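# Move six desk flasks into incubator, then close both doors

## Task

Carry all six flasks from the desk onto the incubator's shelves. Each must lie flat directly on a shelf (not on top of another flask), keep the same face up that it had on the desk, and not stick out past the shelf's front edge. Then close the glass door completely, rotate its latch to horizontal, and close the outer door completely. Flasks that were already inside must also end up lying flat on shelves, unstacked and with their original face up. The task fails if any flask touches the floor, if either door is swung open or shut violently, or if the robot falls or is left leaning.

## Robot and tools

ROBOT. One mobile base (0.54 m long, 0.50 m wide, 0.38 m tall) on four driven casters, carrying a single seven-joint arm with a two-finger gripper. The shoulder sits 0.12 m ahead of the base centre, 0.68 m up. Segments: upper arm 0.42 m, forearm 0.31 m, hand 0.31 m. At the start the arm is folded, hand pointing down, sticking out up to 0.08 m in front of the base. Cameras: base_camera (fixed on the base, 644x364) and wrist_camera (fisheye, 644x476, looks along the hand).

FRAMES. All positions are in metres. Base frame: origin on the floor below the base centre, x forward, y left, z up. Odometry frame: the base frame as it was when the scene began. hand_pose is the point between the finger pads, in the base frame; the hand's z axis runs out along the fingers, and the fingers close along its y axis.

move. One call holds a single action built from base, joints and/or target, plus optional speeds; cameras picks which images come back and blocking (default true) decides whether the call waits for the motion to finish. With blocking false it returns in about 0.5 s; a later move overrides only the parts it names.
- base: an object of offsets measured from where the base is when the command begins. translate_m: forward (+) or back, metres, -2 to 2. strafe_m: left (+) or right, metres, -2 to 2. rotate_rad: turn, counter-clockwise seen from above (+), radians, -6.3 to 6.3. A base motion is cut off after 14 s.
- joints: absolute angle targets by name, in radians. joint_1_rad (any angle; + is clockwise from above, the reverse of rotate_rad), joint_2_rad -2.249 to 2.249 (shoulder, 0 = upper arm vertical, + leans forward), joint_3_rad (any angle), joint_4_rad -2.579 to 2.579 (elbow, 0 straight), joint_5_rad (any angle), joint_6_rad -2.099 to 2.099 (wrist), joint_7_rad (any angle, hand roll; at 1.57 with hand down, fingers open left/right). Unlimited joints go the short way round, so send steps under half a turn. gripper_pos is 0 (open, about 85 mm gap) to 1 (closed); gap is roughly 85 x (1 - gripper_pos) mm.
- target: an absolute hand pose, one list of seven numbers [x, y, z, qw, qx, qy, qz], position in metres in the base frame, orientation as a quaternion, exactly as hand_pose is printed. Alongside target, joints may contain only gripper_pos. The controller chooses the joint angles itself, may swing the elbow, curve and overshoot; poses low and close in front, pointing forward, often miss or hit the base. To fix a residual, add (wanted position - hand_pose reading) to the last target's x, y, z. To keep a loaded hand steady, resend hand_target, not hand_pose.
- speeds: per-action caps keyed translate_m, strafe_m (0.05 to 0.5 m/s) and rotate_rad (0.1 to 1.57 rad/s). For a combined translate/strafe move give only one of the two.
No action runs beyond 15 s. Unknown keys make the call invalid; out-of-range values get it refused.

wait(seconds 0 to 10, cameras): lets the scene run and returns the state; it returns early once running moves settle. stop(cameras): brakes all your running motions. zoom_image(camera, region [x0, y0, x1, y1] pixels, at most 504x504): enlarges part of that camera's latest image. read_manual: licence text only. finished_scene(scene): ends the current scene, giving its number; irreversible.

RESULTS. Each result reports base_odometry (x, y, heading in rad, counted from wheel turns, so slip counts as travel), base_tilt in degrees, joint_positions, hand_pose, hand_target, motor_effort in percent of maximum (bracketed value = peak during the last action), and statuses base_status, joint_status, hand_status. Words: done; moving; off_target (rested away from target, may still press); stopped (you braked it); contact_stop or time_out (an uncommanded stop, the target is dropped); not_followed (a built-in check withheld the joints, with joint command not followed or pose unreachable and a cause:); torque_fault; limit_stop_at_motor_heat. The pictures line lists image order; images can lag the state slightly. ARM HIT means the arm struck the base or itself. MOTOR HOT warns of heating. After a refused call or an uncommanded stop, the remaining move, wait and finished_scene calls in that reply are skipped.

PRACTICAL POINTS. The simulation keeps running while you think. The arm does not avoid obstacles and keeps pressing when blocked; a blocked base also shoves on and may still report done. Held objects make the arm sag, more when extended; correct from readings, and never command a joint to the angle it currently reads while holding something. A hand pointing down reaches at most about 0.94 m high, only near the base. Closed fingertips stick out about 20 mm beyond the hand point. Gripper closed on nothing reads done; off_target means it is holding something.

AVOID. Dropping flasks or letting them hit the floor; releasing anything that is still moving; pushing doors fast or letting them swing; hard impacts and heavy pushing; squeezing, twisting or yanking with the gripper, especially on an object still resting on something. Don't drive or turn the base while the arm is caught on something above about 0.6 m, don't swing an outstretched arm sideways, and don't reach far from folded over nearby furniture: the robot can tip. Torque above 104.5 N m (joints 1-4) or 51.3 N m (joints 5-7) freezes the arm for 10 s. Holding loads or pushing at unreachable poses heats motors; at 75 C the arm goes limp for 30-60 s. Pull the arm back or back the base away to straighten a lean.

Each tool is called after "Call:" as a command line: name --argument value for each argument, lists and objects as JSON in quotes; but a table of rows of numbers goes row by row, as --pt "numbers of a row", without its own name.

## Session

Call:
move --joints '{"joint_1_rad":0,"joint_2_rad":-0.3,"joint_3_rad":3.14,"joint_4_rad":-1.4,"joint_5_rad":0,"joint_6_rad":-0.8,"joint_7_rad":1.57}'

Scene clock: 2.40 s.
move: done
base_odometry: x=+0.000 y=+0.000 heading=+0.000
base_tilt: forward=+0.1 right=+0.4
base_status: not commanded
joint_positions: joint_1_rad=+0.004 joint_2_rad=-0.315 joint_3_rad=+3.133 joint_4_rad=-1.410 joint_5_rad=-0.033 joint_6_rad=-0.869 joint_7_rad=+1.576 gripper_pos=+0.000
joint_status: all done
motor_effort: joint_1_rad=+0(1) joint_2_rad=-10(10) joint_3_rad=+0(1) joint_4_rad=+20(21) joint_5_rad=+0(2) joint_6_rad=+8(8) joint_7_rad=+0(1)
hand_pose: x=+0.5555 y=+0.0123 z=+1.1062 quat_wxyz=(-0.015, +0.832, +0.003, +0.555) (m; base frame)
hand_target: x=+0.5694 y=+0.0022 z=+1.1257 quat_wxyz=(+0.000, +0.813, +0.000, +0.582) (m; base frame)
hand_status: not commanded
pictures: base_camera, wrist_camera

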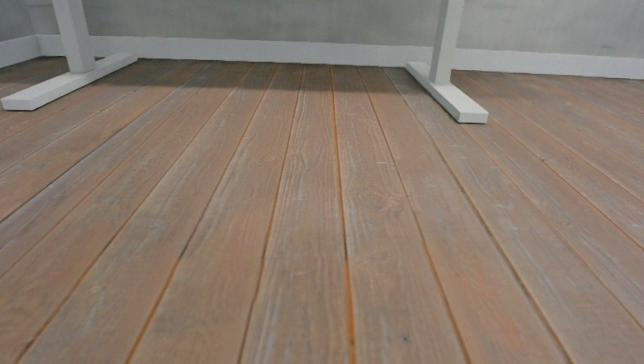

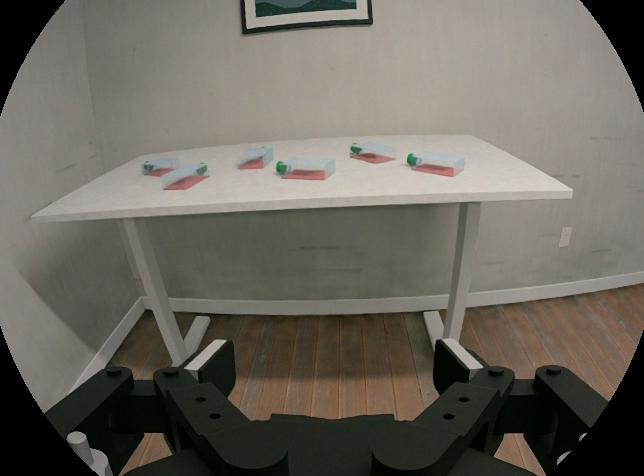

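Call:
move --base '{"rotate_rad":1.57}'

Call:
move --base '{"rotate_rad":1.57}'

Call:
move --base '{"rotate_rad":1.57}'

Scene clock: 6.33 s.
move: done
base_odometry: x=+0.000 y=+0.000 heading=+1.568
base_tilt: forward=+0.1 right=+0.4
base_status: done
joint_positions: joint_1_rad=+0.002 joint_2_rad=-0.301 joint_3_rad=+3.136 joint_4_rad=-1.410 joint_5_rad=-0.031 joint_6_rad=-0.868 joint_7_rad=+1.576 gripper_pos=+0.000
joint_status: not commanded
motor_effort: joint_1_rad=+0(2) joint_2_rad=-10(12) joint_3_rad=+0(3) joint_4_rad=+20(21) joint_5_rad=+0(2) joint_6_rad=+8(8) joint_7_rad=+1(1)
hand_pose: x=+0.5615 y=+0.0107 z=+1.1008 quat_wxyz=(-0.014, +0.835, +0.002, +0.550) (m; base frame)
hand_target: x=+0.5694 y=+0.0022 z=+1.1257 quat_wxyz=(+0.000, +0.813, +0.000, +0.582) (m; base frame)
hand_status: not commanded
pictures: base_camera, wrist_camera

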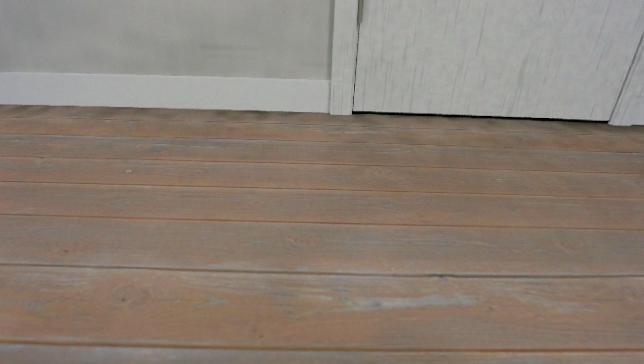

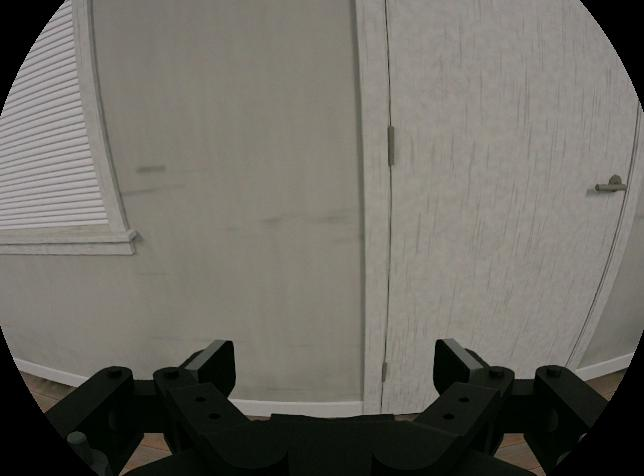

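Scene clock: 8.63 s.
move: done
base_odometry: x=+0.000 y=+0.000 heading=+3.137
base_tilt: forward=+0.1 right=+0.4
base_status: done
joint_positions: joint_1_rad=+0.001 joint_2_rad=-0.299 joint_3_rad=+3.137 joint_4_rad=-1.410 joint_5_rad=-0.030 joint_6_rad=-0.867 joint_7_rad=+1.576 gripper_pos=+0.000
joint_status: not commanded
motor_effort: joint_1_rad=+0(2) joint_2_rad=-10(13) joint_3_rad=+0(2) joint_4_rad=+20(21) joint_5_rad=+1(2) joint_6_rad=+8(8) joint_7_rad=+1(1)
hand_pose: x=+0.5623 y=+0.0106 z=+1.1003 quat_wxyz=(-0.014, +0.835, +0.002, +0.550) (m; base frame)
hand_target: x=+0.5694 y=+0.0022 z=+1.1257 quat_wxyz=(+0.000, +0.813, +0.000, +0.582) (m; base frame)
hand_status: not commanded
pictures: base_camera, wrist_camera

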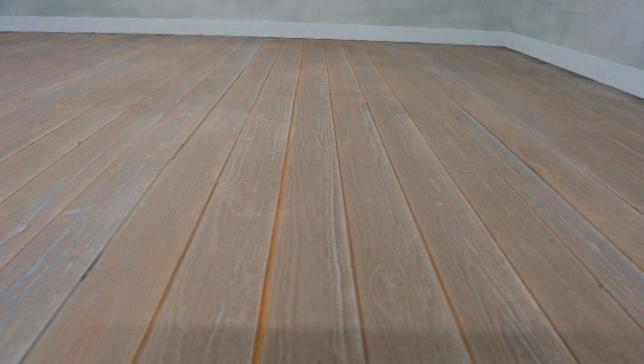

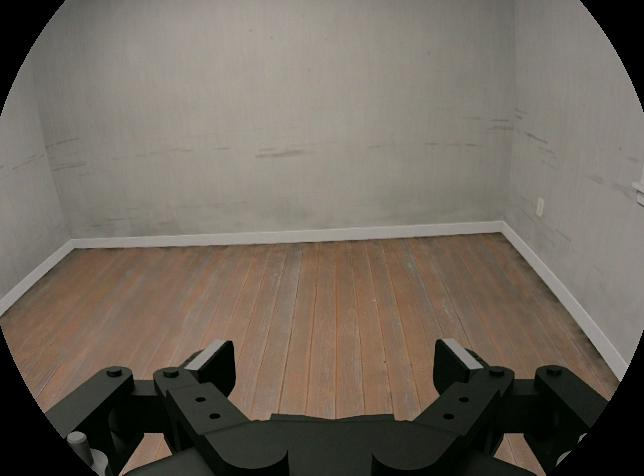

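Scene clock: 10.93 s.
move: done
base_odometry: x=+0.000 y=+0.000 heading=-1.578
base_tilt: forward=+0.1 right=+0.3
base_status: done
joint_positions: joint_1_rad=+0.000 joint_2_rad=-0.299 joint_3_rad=+3.137 joint_4_rad=-1.410 joint_5_rad=-0.029 joint_6_rad=-0.867 joint_7_rad=+1.576 gripper_pos=+0.000
joint_status: not commanded
motor_effort: joint_1_rad=+0(2) joint_2_rad=-10(12) joint_3_rad=+0(3) joint_4_rad=+20(21) joint_5_rad=+1(2) joint_6_rad=+8(8) joint_7_rad=+1(1)
hand_pose: x=+0.5626 y=+0.0106 z=+1.1000 quat_wxyz=(-0.014, +0.835, +0.002, +0.549) (m; base frame)
hand_target: x=+0.5694 y=+0.0022 z=+1.1257 quat_wxyz=(+0.000, +0.813, +0.000, +0.582) (m; base frame)
hand_status: not commanded
pictures: base_camera, wrist_camera

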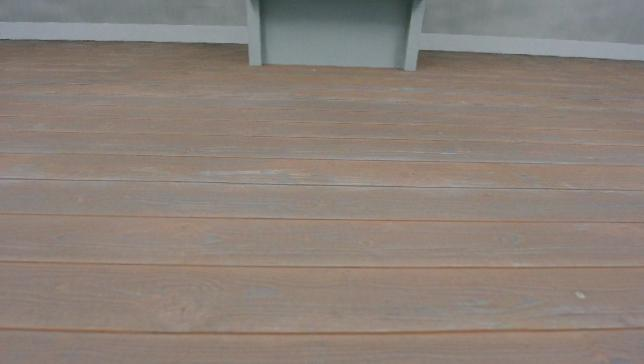

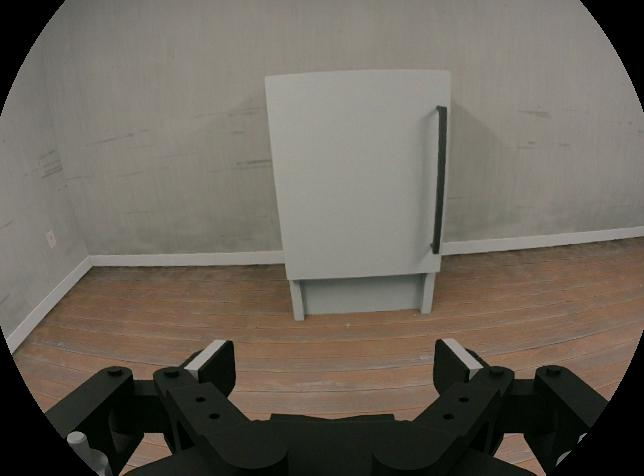

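Call:
move --base '{"translate_m":0.7,"strafe_m":-0.35}' --cameras '[]'

Call:
move --base '{"rotate_rad":-0.09}' --joints '{"joint_1_rad":0,"joint_2_rad":-0.382,"joint_3_rad":3.14,"joint_4_rad":-2.5,"joint_5_rad":0,"joint_6_rad":0.65,"joint_7_rad":1.57,"gripper_pos":0}'

Scene clock: 28.00 s.
move: done
base_odometry: x=-0.355 y=-0.698 heading=-1.577
base_tilt: forward=+0.1 right=+0.4
base_status: done
joint_positions: joint_1_rad=+0.000 joint_2_rad=-0.295 joint_3_rad=+3.137 joint_4_rad=-1.409 joint_5_rad=-0.029 joint_6_rad=-0.866 joint_7_rad=+1.576 gripper_pos=+0.000
joint_status: not commanded
motor_effort: joint_1_rad=+0(1) joint_2_rad=-10(13) joint_3_rad=+0(2) joint_4_rad=+20(21) joint_5_rad=+1(2) joint_6_rad=+8(8) joint_7_rad=+0(1)
hand_pose: x=+0.5642 y=+0.0106 z=+1.0990 quat_wxyz=(-0.014, +0.836, +0.002, +0.548) (m; base frame)
hand_target: x=+0.5694 y=+0.0022 z=+1.1257 quat_wxyz=(+0.000, +0.813, +0.000, +0.582) (m; base frame)
hand_status: not commanded
pictures: none
No camera images: "cameras" was empty.

Scene clock: 30.77 s.
move: done
base_odometry: x=-0.355 y=-0.698 heading=-1.666
base_tilt: forward=+0.1 right=+0.4
base_status: done
joint_positions: joint_1_rad=+0.001 joint_2_rad=-0.364 joint_3_rad=+3.141 joint_4_rad=-2.469 joint_5_rad=-0.028 joint_6_rad=+0.578 joint_7_rad=+1.576 gripper_pos=+0.000
joint_status: all done
motor_effort: joint_1_rad=+0(1) joint_2_rad=-7(13) joint_3_rad=+0(3) joint_4_rad=+19(23) joint_5_rad=+1(2) joint_6_rad=+9(9) joint_7_rad=+1(2)
hand_pose: x=+0.5508 y=-0.0035 z=+0.9282 quat_wxyz=(-0.001, +0.692, -0.012, +0.722) (m; base frame)
hand_target: x=+0.5402 y=+0.0021 z=+0.9406 quat_wxyz=(-0.001, +0.670, +0.000, +0.743) (m; base frame)
hand_status: not commanded
pictures: base_camera, wrist_camera

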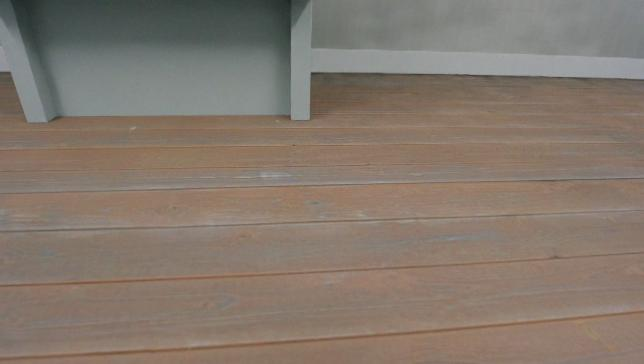

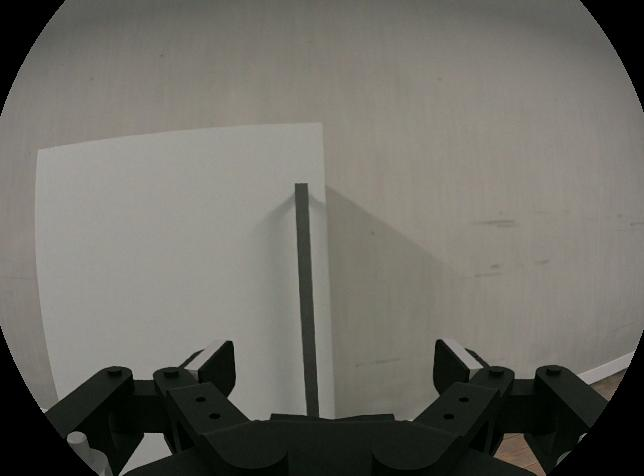

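Call:
move --base '{"translate_m":0.36,"strafe_m":0.025}' --speeds '{"translate_m":0.25}'

Scene clock: 36.37 s.
move: done
base_odometry: x=-0.365 y=-1.059 heading=-1.668
base_tilt: forward=+0.1 right=+0.4
base_status: done
joint_positions: joint_1_rad=+0.001 joint_2_rad=-0.374 joint_3_rad=+3.141 joint_4_rad=-2.471 joint_5_rad=-0.028 joint_6_rad=+0.582 joint_7_rad=+1.576 gripper_pos=+0.000
joint_status: not commanded
motor_effort: joint_1_rad=+0(0) joint_2_rad=-8(9) joint_3_rad=+0(1) joint_4_rad=+20(20) joint_5_rad=+1(1) joint_6_rad=+8(9) joint_7_rad=+1(1)
hand_pose: x=+0.5479 y=-0.0035 z=+0.9329 quat_wxyz=(-0.001, +0.687, -0.012, +0.727) (m; base frame)
hand_target: x=+0.5402 y=+0.0021 z=+0.9406 quat_wxyz=(-0.001, +0.670, +0.000, +0.743) (m; base frame)
hand_status: not commanded
pictures: base_camera, wrist_camera

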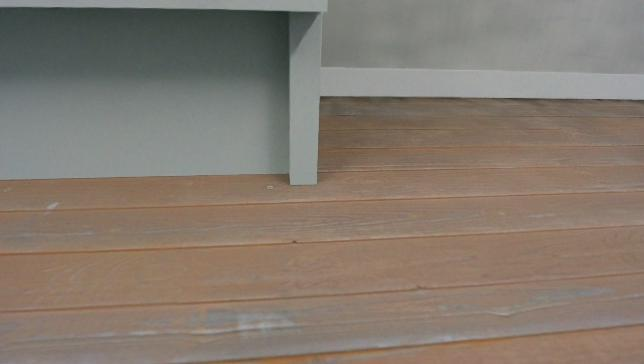

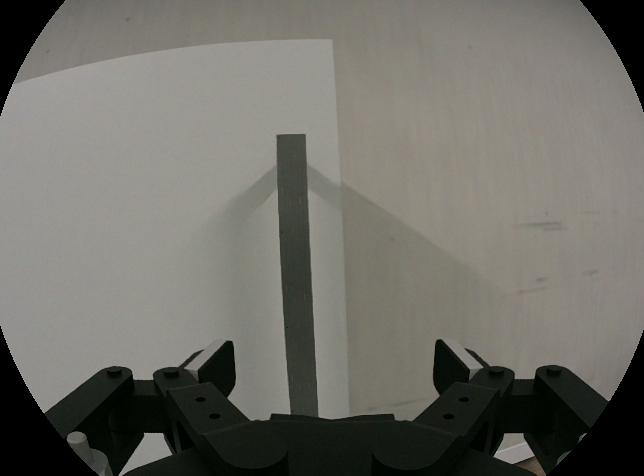

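Call:
move --base '{"translate_m":0.1,"strafe_m":0.02}' --speeds '{"translate_m":0.15}'

Scene clock: 40.80 s.
move: done
base_odometry: x=-0.355 y=-1.161 heading=-1.668
base_tilt: forward=+0.1 right=+0.4
base_status: done
joint_positions: joint_1_rad=+0.001 joint_2_rad=-0.377 joint_3_rad=+3.141 joint_4_rad=-2.472 joint_5_rad=-0.028 joint_6_rad=+0.583 joint_7_rad=+1.576 gripper_pos=+0.000
joint_status: not commanded
motor_effort: joint_1_rad=+0(1) joint_2_rad=-7(9) joint_3_rad=-1(1) joint_4_rad=+19(21) joint_5_rad=+1(2) joint_6_rad=+9(9) joint_7_rad=+1(1)
hand_pose: x=+0.5470 y=-0.0035 z=+0.9338 quat_wxyz=(-0.001, +0.686, -0.012, +0.727) (m; base frame)
hand_target: x=+0.5402 y=+0.0021 z=+0.9406 quat_wxyz=(-0.001, +0.670, +0.000, +0.743) (m; base frame)
hand_status: not commanded
pictures: base_camera, wrist_camera

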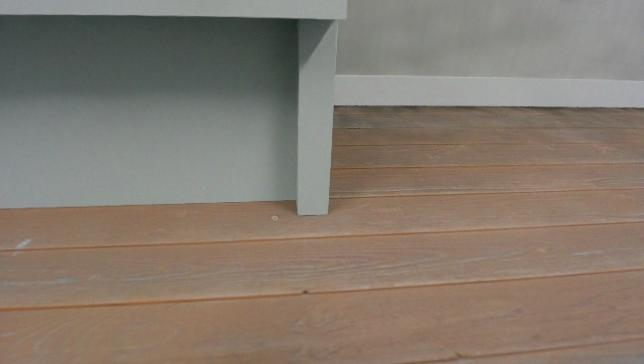

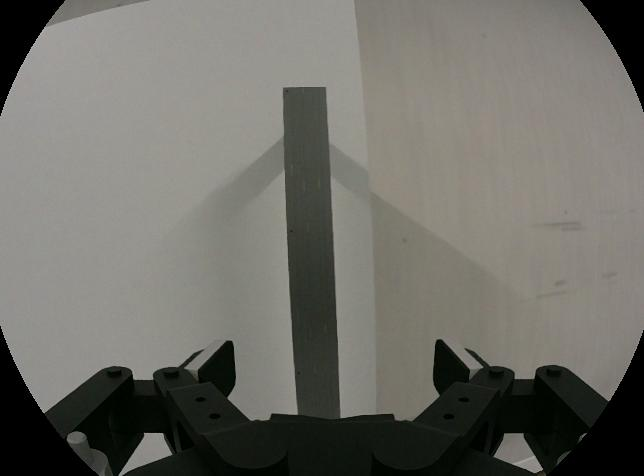

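Call:
move --base '{"translate_m":0.085,"strafe_m":0.012}' --speeds '{"translate_m":0.1}'

Call:
move --joints '{"gripper_pos":0.45}'

Scene clock: 44.70 s.
move: done
base_odometry: x=-0.351 y=-1.246 heading=-1.668
base_tilt: forward=+0.1 right=+0.4
base_status: done
joint_positions: joint_1_rad=+0.001 joint_2_rad=-0.378 joint_3_rad=+3.141 joint_4_rad=-2.473 joint_5_rad=-0.028 joint_6_rad=+0.583 joint_7_rad=+1.576 gripper_pos=+0.000
joint_status: not commanded
motor_effort: joint_1_rad=+0(1) joint_2_rad=-7(10) joint_3_rad=+0(1) joint_4_rad=+20(21) joint_5_rad=+1(1) joint_6_rad=+8(9) joint_7_rad=+0(1)
hand_pose: x=+0.5465 y=-0.0035 z=+0.9342 quat_wxyz=(-0.001, +0.686, -0.012, +0.728) (m; base frame)
hand_target: x=+0.5402 y=+0.0021 z=+0.9406 quat_wxyz=(-0.001, +0.670, +0.000, +0.743) (m; base frame)
hand_status: not commanded
pictures: base_camera, wrist_camera

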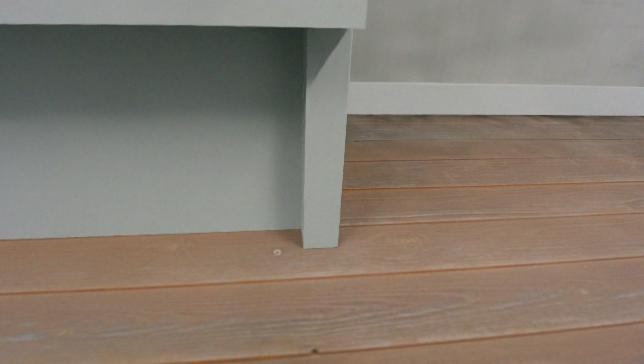

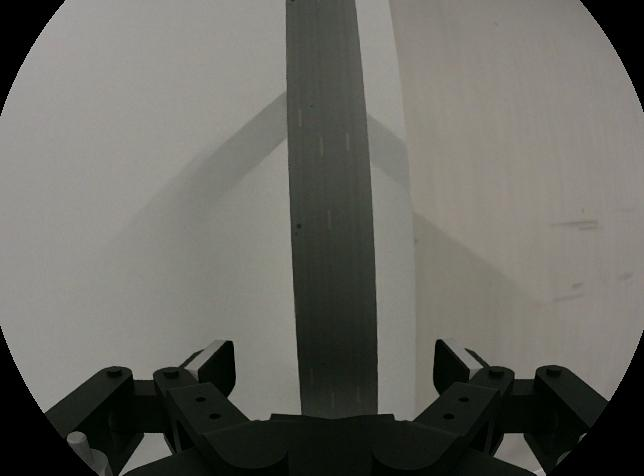

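Scene clock: 45.50 s.
move: done
base_odometry: x=-0.351 y=-1.246 heading=-1.668
base_tilt: forward=+0.1 right=+0.4
base_status: not commanded
joint_positions: joint_1_rad=+0.001 joint_2_rad=-0.378 joint_3_rad=+3.141 joint_4_rad=-2.473 joint_5_rad=-0.028 joint_6_rad=+0.583 joint_7_rad=+1.576 gripper_pos=+0.450
joint_status: all done
motor_effort: joint_1_rad=+0(0) joint_2_rad=-7(8) joint_3_rad=+0(1) joint_4_rad=+19(20) joint_5_rad=+1(1) joint_6_rad=+8(9) joint_7_rad=+1(1)
hand_pose: x=+0.5465 y=-0.0035 z=+0.9343 quat_wxyz=(-0.001, +0.686, -0.012, +0.728) (m; base frame)
hand_target: x=+0.5402 y=+0.0021 z=+0.9406 quat_wxyz=(-0.001, +0.670, +0.000, +0.743) (m; base frame)
hand_status: not commanded
pictures: base_camera, wrist_camera

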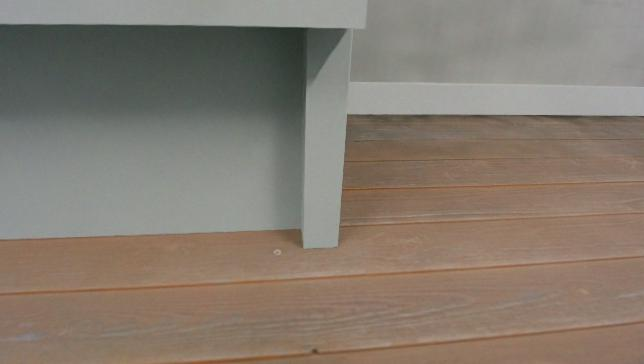

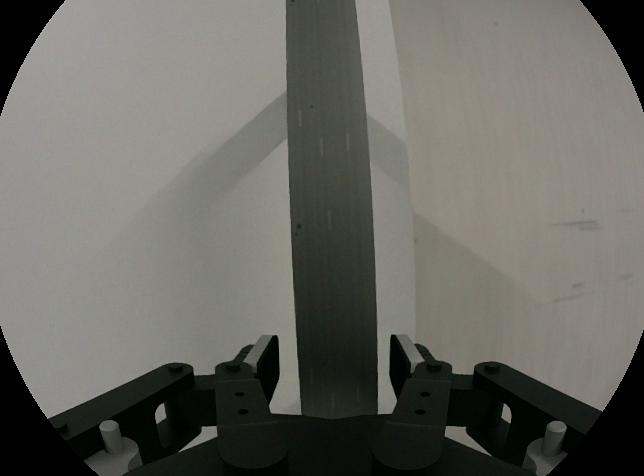

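Call:
move --joints '{"gripper_pos":0.63}' --cameras '[]'

Call:
move --base '{"translate_m":-0.12,"strafe_m":0.012}' --speeds '{"translate_m":0.08}'

Scene clock: 51.23 s.
move: done
base_odometry: x=-0.351 y=-1.246 heading=-1.668
base_tilt: forward=+0.1 right=+0.4
base_status: not commanded
joint_positions: joint_1_rad=+0.001 joint_2_rad=-0.378 joint_3_rad=+3.141 joint_4_rad=-2.473 joint_5_rad=-0.028 joint_6_rad=+0.583 joint_7_rad=+1.576 gripper_pos=+0.630
joint_status: all done
motor_effort: joint_1_rad=+0(0) joint_2_rad=-7(8) joint_3_rad=+0(1) joint_4_rad=+20(20) joint_5_rad=+1(1) joint_6_rad=+8(9) joint_7_rad=+1(1)
hand_pose: x=+0.5465 y=-0.0035 z=+0.9343 quat_wxyz=(-0.001, +0.686, -0.012, +0.728) (m; base frame)
hand_target: x=+0.5402 y=+0.0021 z=+0.9406 quat_wxyz=(-0.001, +0.670, +0.000, +0.743) (m; base frame)
hand_status: not commanded
pictures: none
No camera images: "cameras" was empty.

Scene clock: 53.27 s.
move: done
base_odometry: x=-0.327 y=-1.128 heading=-1.668
base_tilt: forward=+0.1 right=+0.4
base_status: done
joint_positions: joint_1_rad=+0.001 joint_2_rad=-0.379 joint_3_rad=+3.141 joint_4_rad=-2.473 joint_5_rad=-0.028 joint_6_rad=+0.583 joint_7_rad=+1.576 gripper_pos=+0.630
joint_status: not commanded
motor_effort: joint_1_rad=+0(0) joint_2_rad=-7(9) joint_3_rad=+0(1) joint_4_rad=+20(21) joint_5_rad=+1(1) joint_6_rad=+9(9) joint_7_rad=+1(1)
hand_pose: x=+0.5463 y=-0.0035 z=+0.9345 quat_wxyz=(-0.001, +0.685, -0.012, +0.728) (m; base frame)
hand_target: x=+0.5402 y=+0.0021 z=+0.9406 quat_wxyz=(-0.001, +0.670, +0.000, +0.743) (m; base frame)
hand_status: not commanded
pictures: base_camera, wrist_camera

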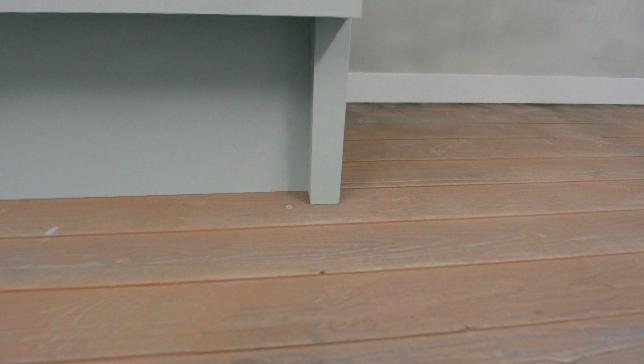

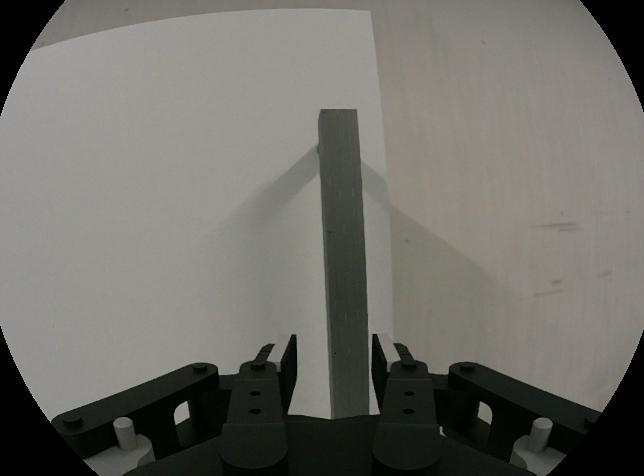

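Call:
move --joints '{"gripper_pos":0.4}' --cameras '[]'

Call:
move --base '{"translate_m":0.15,"strafe_m":-0.01}' --speeds '{"translate_m":0.1}' --cameras '[]'

Call:
move --joints '{"gripper_pos":0.75}'

Scene clock: 57.90 s.
move: done
base_odometry: x=-0.327 y=-1.128 heading=-1.668
base_tilt: forward=+0.1 right=+0.4
base_status: not commanded
joint_positions: joint_1_rad=+0.001 joint_2_rad=-0.379 joint_3_rad=+3.141 joint_4_rad=-2.473 joint_5_rad=-0.028 joint_6_rad=+0.583 joint_7_rad=+1.576 gripper_pos=+0.400
joint_status: all done
motor_effort: joint_1_rad=+0(0) joint_2_rad=-7(7) joint_3_rad=+0(1) joint_4_rad=+20(20) joint_5_rad=+1(1) joint_6_rad=+8(9) joint_7_rad=+1(1)
hand_pose: x=+0.5463 y=-0.0035 z=+0.9345 quat_wxyz=(-0.001, +0.685, -0.012, +0.728) (m; base frame)
hand_target: x=+0.5402 y=+0.0021 z=+0.9406 quat_wxyz=(-0.001, +0.670, +0.000, +0.743) (m; base frame)
hand_status: not commanded
pictures: none
No camera images: "cameras" was empty.

Scene clock: 59.93 s.
move: done
base_odometry: x=-0.351 y=-1.276 heading=-1.668
base_tilt: forward=+0.1 right=+0.4
base_status: done
joint_positions: joint_1_rad=+0.001 joint_2_rad=-0.405 joint_3_rad=+3.141 joint_4_rad=-2.493 joint_5_rad=-0.027 joint_6_rad=+0.587 joint_7_rad=+1.576 gripper_pos=+0.400
joint_status: not commanded
motor_effort: joint_1_rad=+1(2) joint_2_rad=-2(8) joint_3_rad=+1(2) joint_4_rad=+22(30) joint_5_rad=+0(1) joint_6_rad=+8(9) joint_7_rad=+1(1)
hand_pose: x=+0.5368 y=-0.0031 z=+0.9348 quat_wxyz=(-0.001, +0.682, -0.011, +0.731) (m; base frame)
hand_target: x=+0.5402 y=+0.0021 z=+0.9406 quat_wxyz=(-0.001, +0.670, +0.000, +0.743) (m; base frame)
hand_status: not commanded
pictures: none
No camera images: "cameras" was empty.

Scene clock: 60.73 s.
move: off_target
base_odometry: x=-0.351 y=-1.276 heading=-1.668
base_tilt: forward=+0.1 right=+0.4
base_status: not commanded
joint_positions: joint_1_rad=+0.009 joint_2_rad=-0.409 joint_3_rad=+3.148 joint_4_rad=-2.496 joint_5_rad=-0.016 joint_6_rad=+0.587 joint_7_rad=+1.585 gripper_pos=+0.681
joint_status: gripper_pos off_target (ended at +0.681, target +0.750)
motor_effort: joint_1_rad=-2(6) joint_2_rad=-1(2) joint_3_rad=-3(6) joint_4_rad=+24(26) joint_5_rad=+1(6) joint_6_rad=+9(9) joint_7_rad=+0(10)
hand_pose: x=+0.5356 y=-0.0082 z=+0.9346 quat_wxyz=(+0.008, +0.682, -0.009, +0.732) (m; base frame)
hand_target: x=+0.5402 y=+0.0021 z=+0.9406 quat_wxyz=(-0.001, +0.670, +0.000, +0.743) (m; base frame)
hand_status: not commanded
pictures: base_camera, wrist_camera

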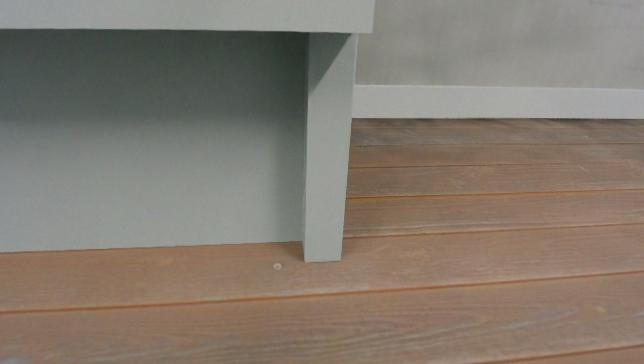

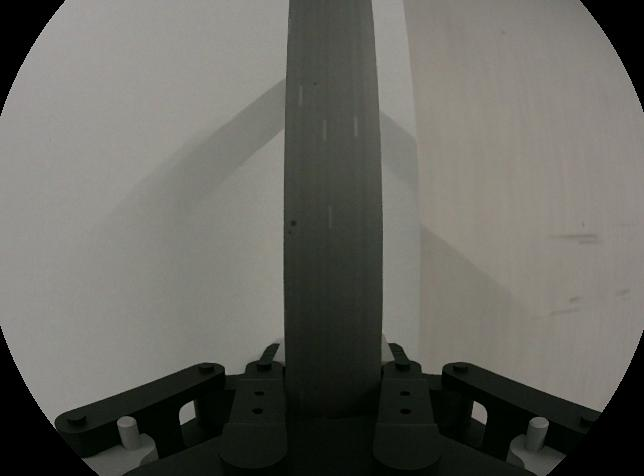

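Gripped at the bar. Pull gently, following the arc.

Call:
move --base '{"translate_m":-0.1,"strafe_m":0.0,"rotate_rad":-0.08}' --speeds '{"translate_m":0.07,"rotate_rad":0.1}'

Scene clock: 63.90 s.
move: done
base_odometry: x=-0.341 y=-1.176 heading=-1.749
base_tilt: forward=+0.1 right=+0.4
base_status: done
joint_positions: joint_1_rad=-0.039 joint_2_rad=-0.381 joint_3_rad=+3.093 joint_4_rad=-2.483 joint_5_rad=-0.008 joint_6_rad=+0.601 joint_7_rad=+1.584 gripper_pos=+0.688
joint_status: not commanded
motor_effort: joint_1_rad=+8(10) joint_2_rad=-7(24) joint_3_rad=+9(12) joint_4_rad=+18(23) joint_5_rad=-3(4) joint_6_rad=+8(9) joint_7_rad=+2(2)
hand_pose: x=+0.5417 y=+0.0403 z=+0.9346 quat_wxyz=(-0.021, +0.681, +0.036, +0.731) (m; base frame)
hand_target: x=+0.5402 y=+0.0021 z=+0.9406 quat_wxyz=(-0.001, +0.670, +0.000, +0.743) (m; base frame)
hand_status: not commanded
pictures: base_camera, wrist_camera

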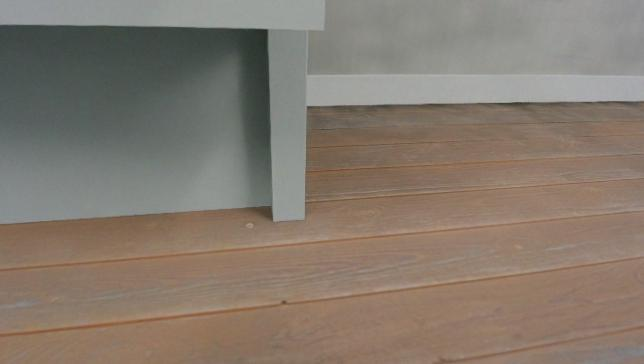

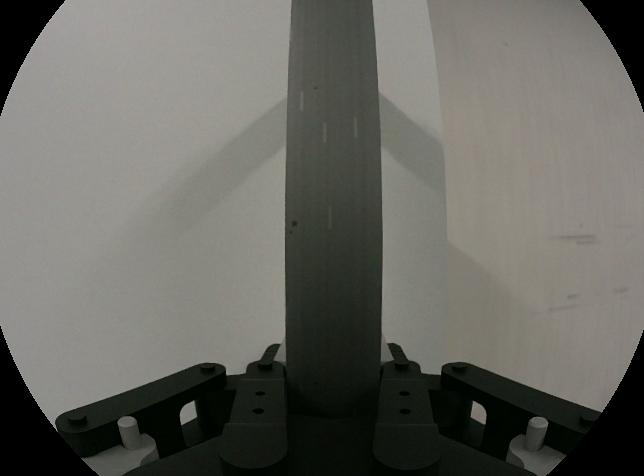

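Call:
move --base '{"translate_m":-0.11,"strafe_m":0.15,"rotate_rad":-0.17}' --speeds '{"translate_m":0.08,"rotate_rad":0.1}' --cameras '["wrist_camera"]'

Call:
move --base '{"translate_m":-0.12,"strafe_m":0.11,"rotate_rad":-0.18}' --speeds '{"translate_m":0.08,"rotate_rad":0.1}'

Scene clock: 70.27 s.
move: done
base_odometry: x=-0.174 y=-1.095 heading=-1.920
base_tilt: forward=+0.1 right=+0.4
base_status: done
joint_positions: joint_1_rad=+0.010 joint_2_rad=-0.382 joint_3_rad=+3.148 joint_4_rad=-2.484 joint_5_rad=-0.006 joint_6_rad=+0.601 joint_7_rad=+1.584 gripper_pos=+0.695
joint_status: not commanded
motor_effort: joint_1_rad=-2(10) joint_2_rad=-6(9) joint_3_rad=-2(12) joint_4_rad=+20(23) joint_5_rad=+1(4) joint_6_rad=+9(11) joint_7_rad=+0(3)
hand_pose: x=+0.5436 y=-0.0068 z=+0.9346 quat_wxyz=(+0.009, +0.682, -0.005, +0.731) (m; base frame)
hand_target: x=+0.5402 y=+0.0021 z=+0.9406 quat_wxyz=(-0.001, +0.670, +0.000, +0.743) (m; base frame)
hand_status: not commanded
pictures: wrist_camera

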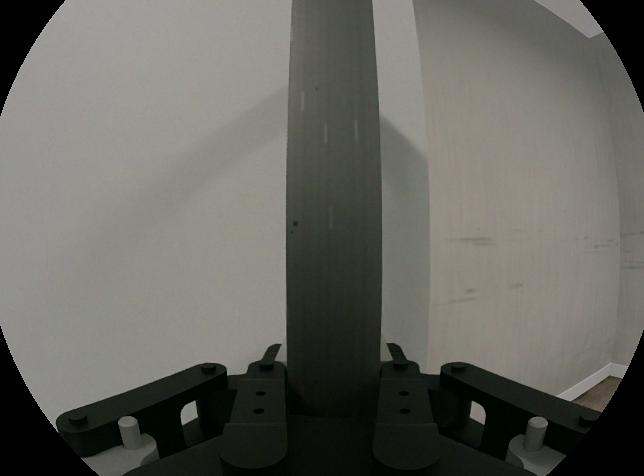

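Scene clock: 72.80 s.
move: done
base_odometry: x=-0.029 y=-1.019 heading=-2.102
base_tilt: forward=+0.1 right=+0.4
base_status: done
joint_positions: joint_1_rad=+0.003 joint_2_rad=-0.382 joint_3_rad=+3.140 joint_4_rad=-2.485 joint_5_rad=-0.006 joint_6_rad=+0.602 joint_7_rad=+1.584 gripper_pos=+0.697
joint_status: not commanded
motor_effort: joint_1_rad=-1(5) joint_2_rad=-6(9) joint_3_rad=+0(5) joint_4_rad=+19(22) joint_5_rad=+1(2) joint_6_rad=+8(10) joint_7_rad=+0(2)
hand_pose: x=+0.5435 y=-0.0004 z=+0.9345 quat_wxyz=(+0.005, +0.682, +0.001, +0.731) (m; base frame)
hand_target: x=+0.5402 y=+0.0021 z=+0.9406 quat_wxyz=(-0.001, +0.670, +0.000, +0.743) (m; base frame)
hand_status: not commanded
pictures: base_camera, wrist_camera

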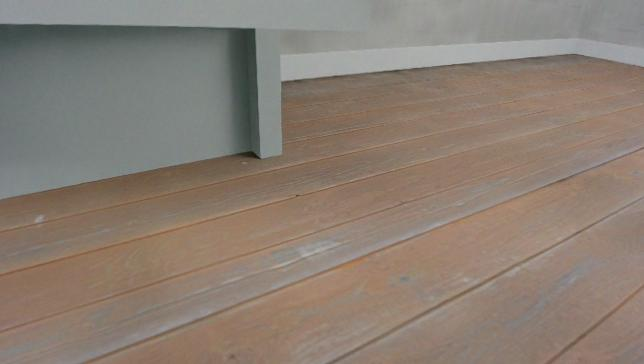

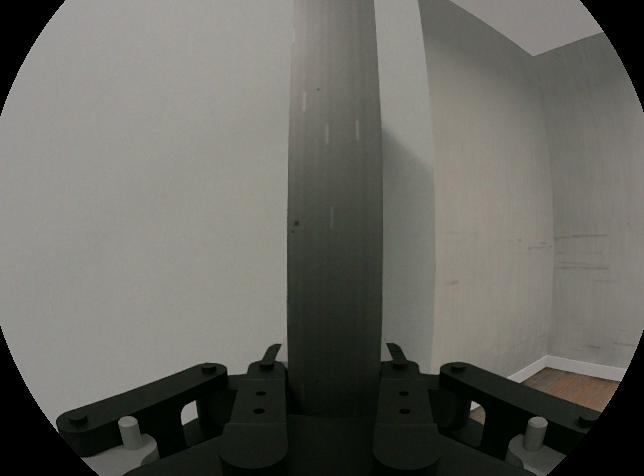

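Call:
move --base '{"translate_m":-0.218,"strafe_m":0.24,"rotate_rad":-0.36}' --speeds '{"translate_m":0.09,"rotate_rad":0.1}' --cameras '[]'

Call:
move --base '{"translate_m":-0.218,"strafe_m":0.24,"rotate_rad":-0.36}' --speeds '{"translate_m":0.09,"rotate_rad":0.1}'

Scene clock: 84.30 s.
move: done
base_odometry: x=+0.288 y=-0.953 heading=-2.462
base_tilt: forward=+0.1 right=+0.4
base_status: done
joint_positions: joint_1_rad=-0.015 joint_2_rad=-0.383 joint_3_rad=+3.123 joint_4_rad=-2.485 joint_5_rad=-0.006 joint_6_rad=+0.602 joint_7_rad=+1.584 gripper_pos=+0.704
joint_status: not commanded
motor_effort: joint_1_rad=+5(8) joint_2_rad=-7(9) joint_3_rad=+7(10) joint_4_rad=+19(22) joint_5_rad=-2(3) joint_6_rad=+8(9) joint_7_rad=+2(2)
hand_pose: x=+0.5428 y=+0.0158 z=+0.9344 quat_wxyz=(-0.005, +0.682, +0.015, +0.731) (m; base frame)
hand_target: x=+0.5402 y=+0.0021 z=+0.9406 quat_wxyz=(-0.001, +0.670, +0.000, +0.743) (m; base frame)
hand_status: not commanded
pictures: none
No camera images: "cameras" was empty.

Scene clock: 88.40 s.
move: done
base_odometry: x=+0.609 y=-1.003 heading=-2.823
base_tilt: forward=+0.1 right=+0.4
base_status: done
joint_positions: joint_1_rad=-0.038 joint_2_rad=-0.383 joint_3_rad=+3.098 joint_4_rad=-2.485 joint_5_rad=-0.002 joint_6_rad=+0.602 joint_7_rad=+1.584 gripper_pos=+0.714
joint_status: not commanded
motor_effort: joint_1_rad=+8(12) joint_2_rad=-6(9) joint_3_rad=+8(14) joint_4_rad=+18(21) joint_5_rad=-3(5) joint_6_rad=+7(9) joint_7_rad=+2(2)
hand_pose: x=+0.5412 y=+0.0382 z=+0.9343 quat_wxyz=(-0.019, +0.681, +0.036, +0.731) (m; base frame)
hand_target: x=+0.5402 y=+0.0021 z=+0.9406 quat_wxyz=(-0.001, +0.670, +0.000, +0.743) (m; base frame)
hand_status: not commanded
pictures: base_camera, wrist_camera

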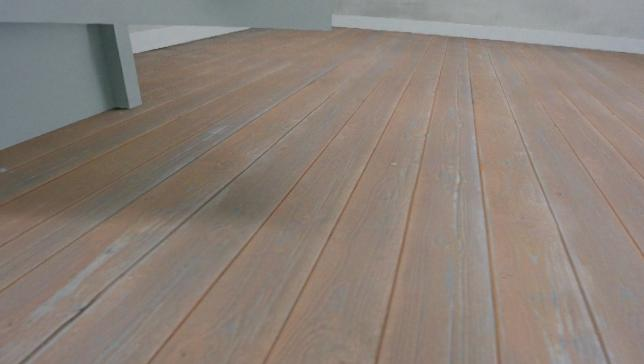

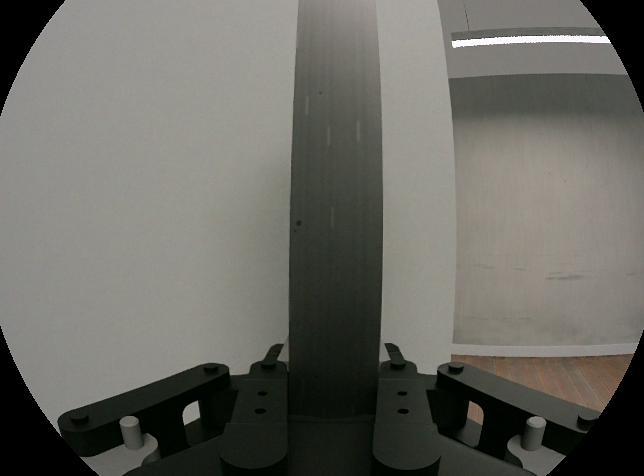

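Call:
move --base '{"translate_m":-0.218,"strafe_m":0.275,"rotate_rad":-0.36}' --speeds '{"translate_m":0.09,"rotate_rad":0.1}' --cameras '[]'

Call:
move --base '{"translate_m":-0.218,"strafe_m":0.25,"rotate_rad":-0.36}' --speeds '{"translate_m":0.09,"rotate_rad":0.1}'

Scene clock: 95.70 s.
move: done
base_odometry: x=+0.902 y=-1.196 heading=+3.099
base_tilt: forward=+0.1 right=+0.4
base_status: done
joint_positions: joint_1_rad=-0.025 joint_2_rad=-0.382 joint_3_rad=+3.108 joint_4_rad=-2.485 joint_5_rad=+0.002 joint_6_rad=+0.603 joint_7_rad=+1.584 gripper_pos=+0.722
joint_status: not commanded
motor_effort: joint_1_rad=+4(10) joint_2_rad=-6(9) joint_3_rad=+5(12) joint_4_rad=+17(22) joint_5_rad=-2(5) joint_6_rad=+8(11) joint_7_rad=-1(2)
hand_pose: x=+0.5422 y=+0.0288 z=+0.9343 quat_wxyz=(-0.011, +0.681, +0.029, +0.731) (m; base frame)
hand_target: x=+0.5402 y=+0.0021 z=+0.9406 quat_wxyz=(-0.001, +0.670, +0.000, +0.743) (m; base frame)
hand_status: not commanded
pictures: none
No camera images: "cameras" was empty.

Scene clock: 100.30 s.
move: done
base_odometry: x=+1.109 y=-1.454 heading=+2.739
base_tilt: forward=+0.2 right=+0.4
base_status: done
joint_positions: joint_1_rad=-0.034 joint_2_rad=-0.256 joint_3_rad=+3.101 joint_4_rad=-2.392 joint_5_rad=+0.007 joint_6_rad=+0.605 joint_7_rad=+1.575 gripper_pos=+0.735
joint_status: not commanded
motor_effort: joint_1_rad=+6(10) joint_2_rad=-30(35) joint_3_rad=+6(12) joint_4_rad=+0(21) joint_5_rad=-2(5) joint_6_rad=+7(9) joint_7_rad=+1(5)
hand_pose: x=+0.5869 y=+0.0395 z=+0.9329 quat_wxyz=(-0.021, +0.692, +0.034, +0.721) (m; base frame)
hand_target: x=+0.5402 y=+0.0021 z=+0.9406 quat_wxyz=(-0.001, +0.670, +0.000, +0.743) (m; base frame)
hand_status: not commanded
pictures: base_camera, wrist_camera

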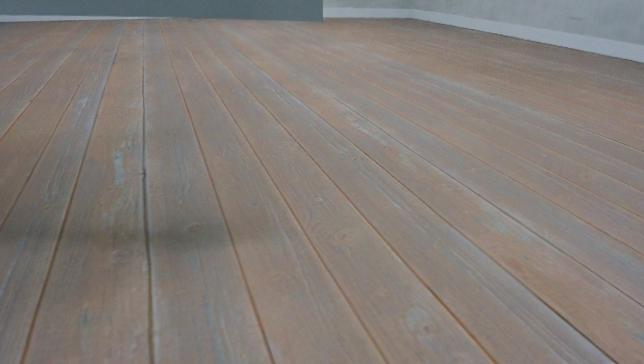

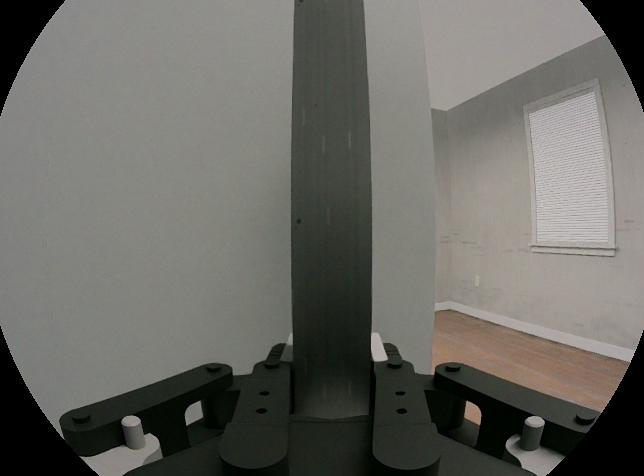

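Call:
move --joints '{"gripper_pos":0}' --cameras '[]'

Call:
move --base '{"translate_m":-0.12}' --speeds '{"translate_m":0.15}'

Scene clock: 105.23 s.
move: done
base_odometry: x=+1.109 y=-1.454 heading=+2.738
base_tilt: forward=+0.1 right=+0.4
base_status: not commanded
joint_positions: joint_1_rad=-0.009 joint_2_rad=-0.389 joint_3_rad=+3.128 joint_4_rad=-2.499 joint_5_rad=+0.007 joint_6_rad=+0.605 joint_7_rad=+1.575 gripper_pos=+0.000
joint_status: all done
motor_effort: joint_1_rad=+0(6) joint_2_rad=-7(31) joint_3_rad=+0(6) joint_4_rad=+20(23) joint_5_rad=+1(2) joint_6_rad=+9(9) joint_7_rad=+0(1)
hand_pose: x=+0.5394 y=+0.0131 z=+0.9305 quat_wxyz=(-0.004, +0.683, +0.014, +0.730) (m; base frame)
hand_target: x=+0.5402 y=+0.0021 z=+0.9406 quat_wxyz=(-0.001, +0.670, +0.000, +0.743) (m; base frame)
hand_status: not commanded
pictures: none
No camera images: "cameras" was empty.

Scene clock: 106.67 s.
move: done
base_odometry: x=+1.220 y=-1.502 heading=+2.738
base_tilt: forward=+0.1 right=+0.4
base_status: done
joint_positions: joint_1_rad=-0.009 joint_2_rad=-0.384 joint_3_rad=+3.128 joint_4_rad=-2.499 joint_5_rad=+0.007 joint_6_rad=+0.605 joint_7_rad=+1.575 gripper_pos=+0.000
joint_status: not commanded
motor_effort: joint_1_rad=+0(1) joint_2_rad=-7(8) joint_3_rad=+0(1) joint_4_rad=+20(20) joint_5_rad=+1(1) joint_6_rad=+9(9) joint_7_rad=+1(1)
hand_pose: x=+0.5408 y=+0.0130 z=+0.9282 quat_wxyz=(-0.004, +0.685, +0.014, +0.728) (m; base frame)
hand_target: x=+0.5402 y=+0.0021 z=+0.9406 quat_wxyz=(-0.001, +0.670, +0.000, +0.743) (m; base frame)
hand_status: not commanded
pictures: base_camera, wrist_camera

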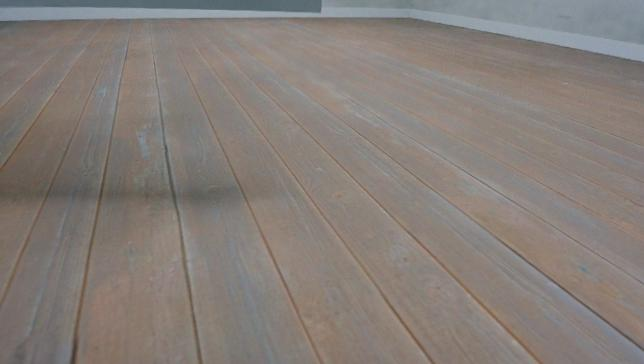

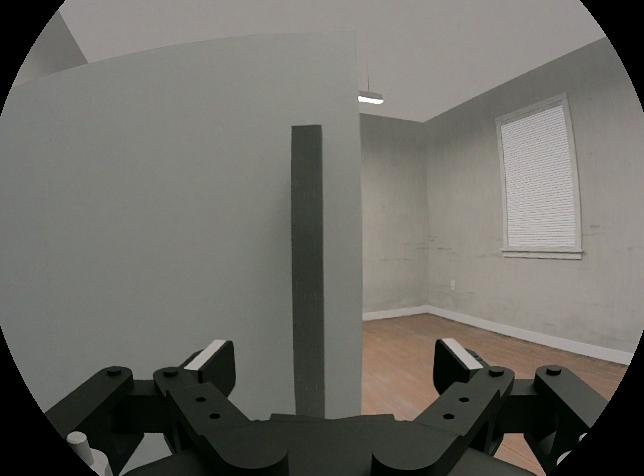

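Call:
move --base '{"translate_m":0.96,"strafe_m":-0.68}' --cameras '[]'

Call:
move --base '{"rotate_rad":1.877}' --joints '{"joint_1_rad":0,"joint_2_rad":-0.3,"joint_3_rad":3.14,"joint_4_rad":-1.6,"joint_5_rad":0,"joint_6_rad":-0.5,"joint_7_rad":1.57,"gripper_pos":1}'

Scene clock: 113.07 s.
move: done
base_odometry: x=+0.604 y=-0.499 heading=+2.738
base_tilt: forward=+0.1 right=+0.4
base_status: done
joint_positions: joint_1_rad=-0.009 joint_2_rad=-0.383 joint_3_rad=+3.129 joint_4_rad=-2.499 joint_5_rad=+0.007 joint_6_rad=+0.605 joint_7_rad=+1.575 gripper_pos=+0.000
joint_status: not commanded
motor_effort: joint_1_rad=+0(1) joint_2_rad=-7(9) joint_3_rad=+0(3) joint_4_rad=+20(21) joint_5_rad=+1(1) joint_6_rad=+8(9) joint_7_rad=+1(1)
hand_pose: x=+0.5412 y=+0.0125 z=+0.9276 quat_wxyz=(-0.004, +0.686, +0.014, +0.728) (m; base frame)
hand_target: x=+0.5402 y=+0.0021 z=+0.9406 quat_wxyz=(-0.001, +0.670, +0.000, +0.743) (m; base frame)
hand_status: not commanded
pictures: none
No camera images: "cameras" was empty.

Scene clock: 115.63 s.
move: done
base_odometry: x=+0.604 y=-0.499 heading=-1.670
base_tilt: forward=+0.1 right=+0.4
base_status: done
joint_positions: joint_1_rad=-0.008 joint_2_rad=-0.312 joint_3_rad=+3.134 joint_4_rad=-1.610 joint_5_rad=+0.007 joint_6_rad=-0.425 joint_7_rad=+1.575 gripper_pos=+0.999
joint_status: all done
motor_effort: joint_1_rad=+0(2) joint_2_rad=-11(13) joint_3_rad=+0(3) joint_4_rad=+21(23) joint_5_rad=+1(3) joint_6_rad=+8(9) joint_7_rad=+1(1)
hand_pose: x=+0.6003 y=+0.0089 z=+1.1192 quat_wxyz=(+0.001, +0.759, +0.010, +0.651) (m; base frame)
hand_target: x=+0.6007 y=+0.0023 z=+1.0971 quat_wxyz=(-0.001, +0.783, +0.000, +0.622) (m; base frame)
hand_status: not commanded
pictures: base_camera, wrist_camera

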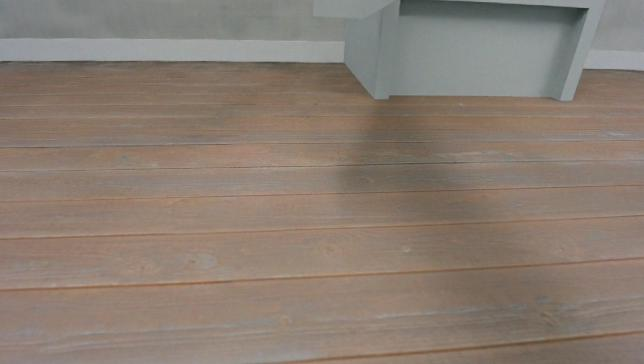

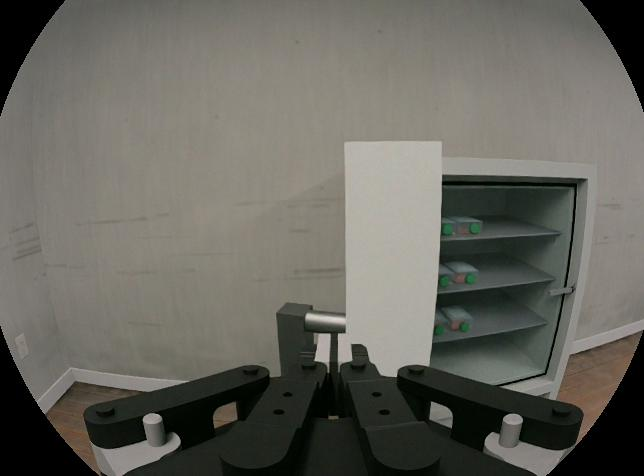

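Call:
move --base '{"strafe_m":-0.68}'

Call:
zoom_image --camera "wrist_camera" --region '[180, 120, 500, 380]'

Scene clock: 119.87 s.
move: done
base_odometry: x=-0.073 y=-0.432 heading=-1.669
base_tilt: forward=+0.1 right=+0.4
base_status: done
joint_positions: joint_1_rad=-0.007 joint_2_rad=-0.311 joint_3_rad=+3.136 joint_4_rad=-1.610 joint_5_rad=+0.007 joint_6_rad=-0.427 joint_7_rad=+1.575 gripper_pos=+0.999
joint_status: not commanded
motor_effort: joint_1_rad=+0(2) joint_2_rad=-11(12) joint_3_rad=+0(3) joint_4_rad=+21(22) joint_5_rad=+1(2) joint_6_rad=+9(9) joint_7_rad=+1(1)
hand_pose: x=+0.6006 y=+0.0074 z=+1.1182 quat_wxyz=(+0.001, +0.760, +0.009, +0.650) (m; base frame)
hand_target: x=+0.6007 y=+0.0023 z=+1.0971 quat_wxyz=(-0.001, +0.783, +0.000, +0.622) (m; base frame)
hand_status: not commanded
pictures: base_camera, wrist_camera

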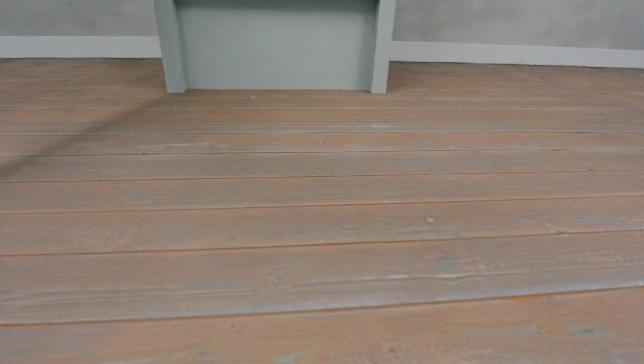

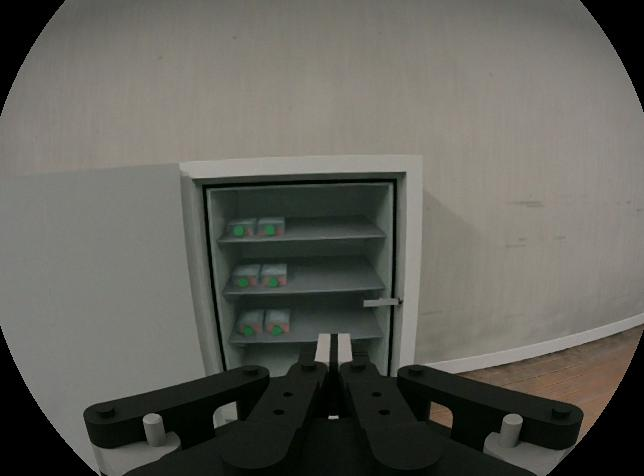

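Scaled by 1.575.

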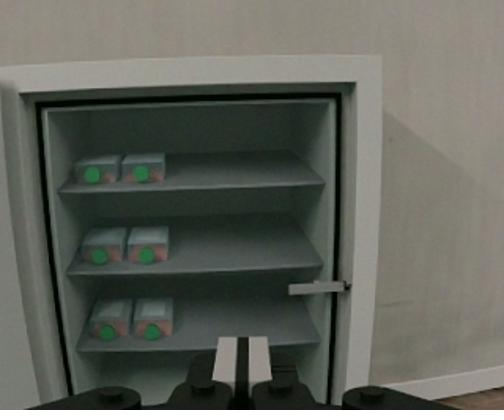

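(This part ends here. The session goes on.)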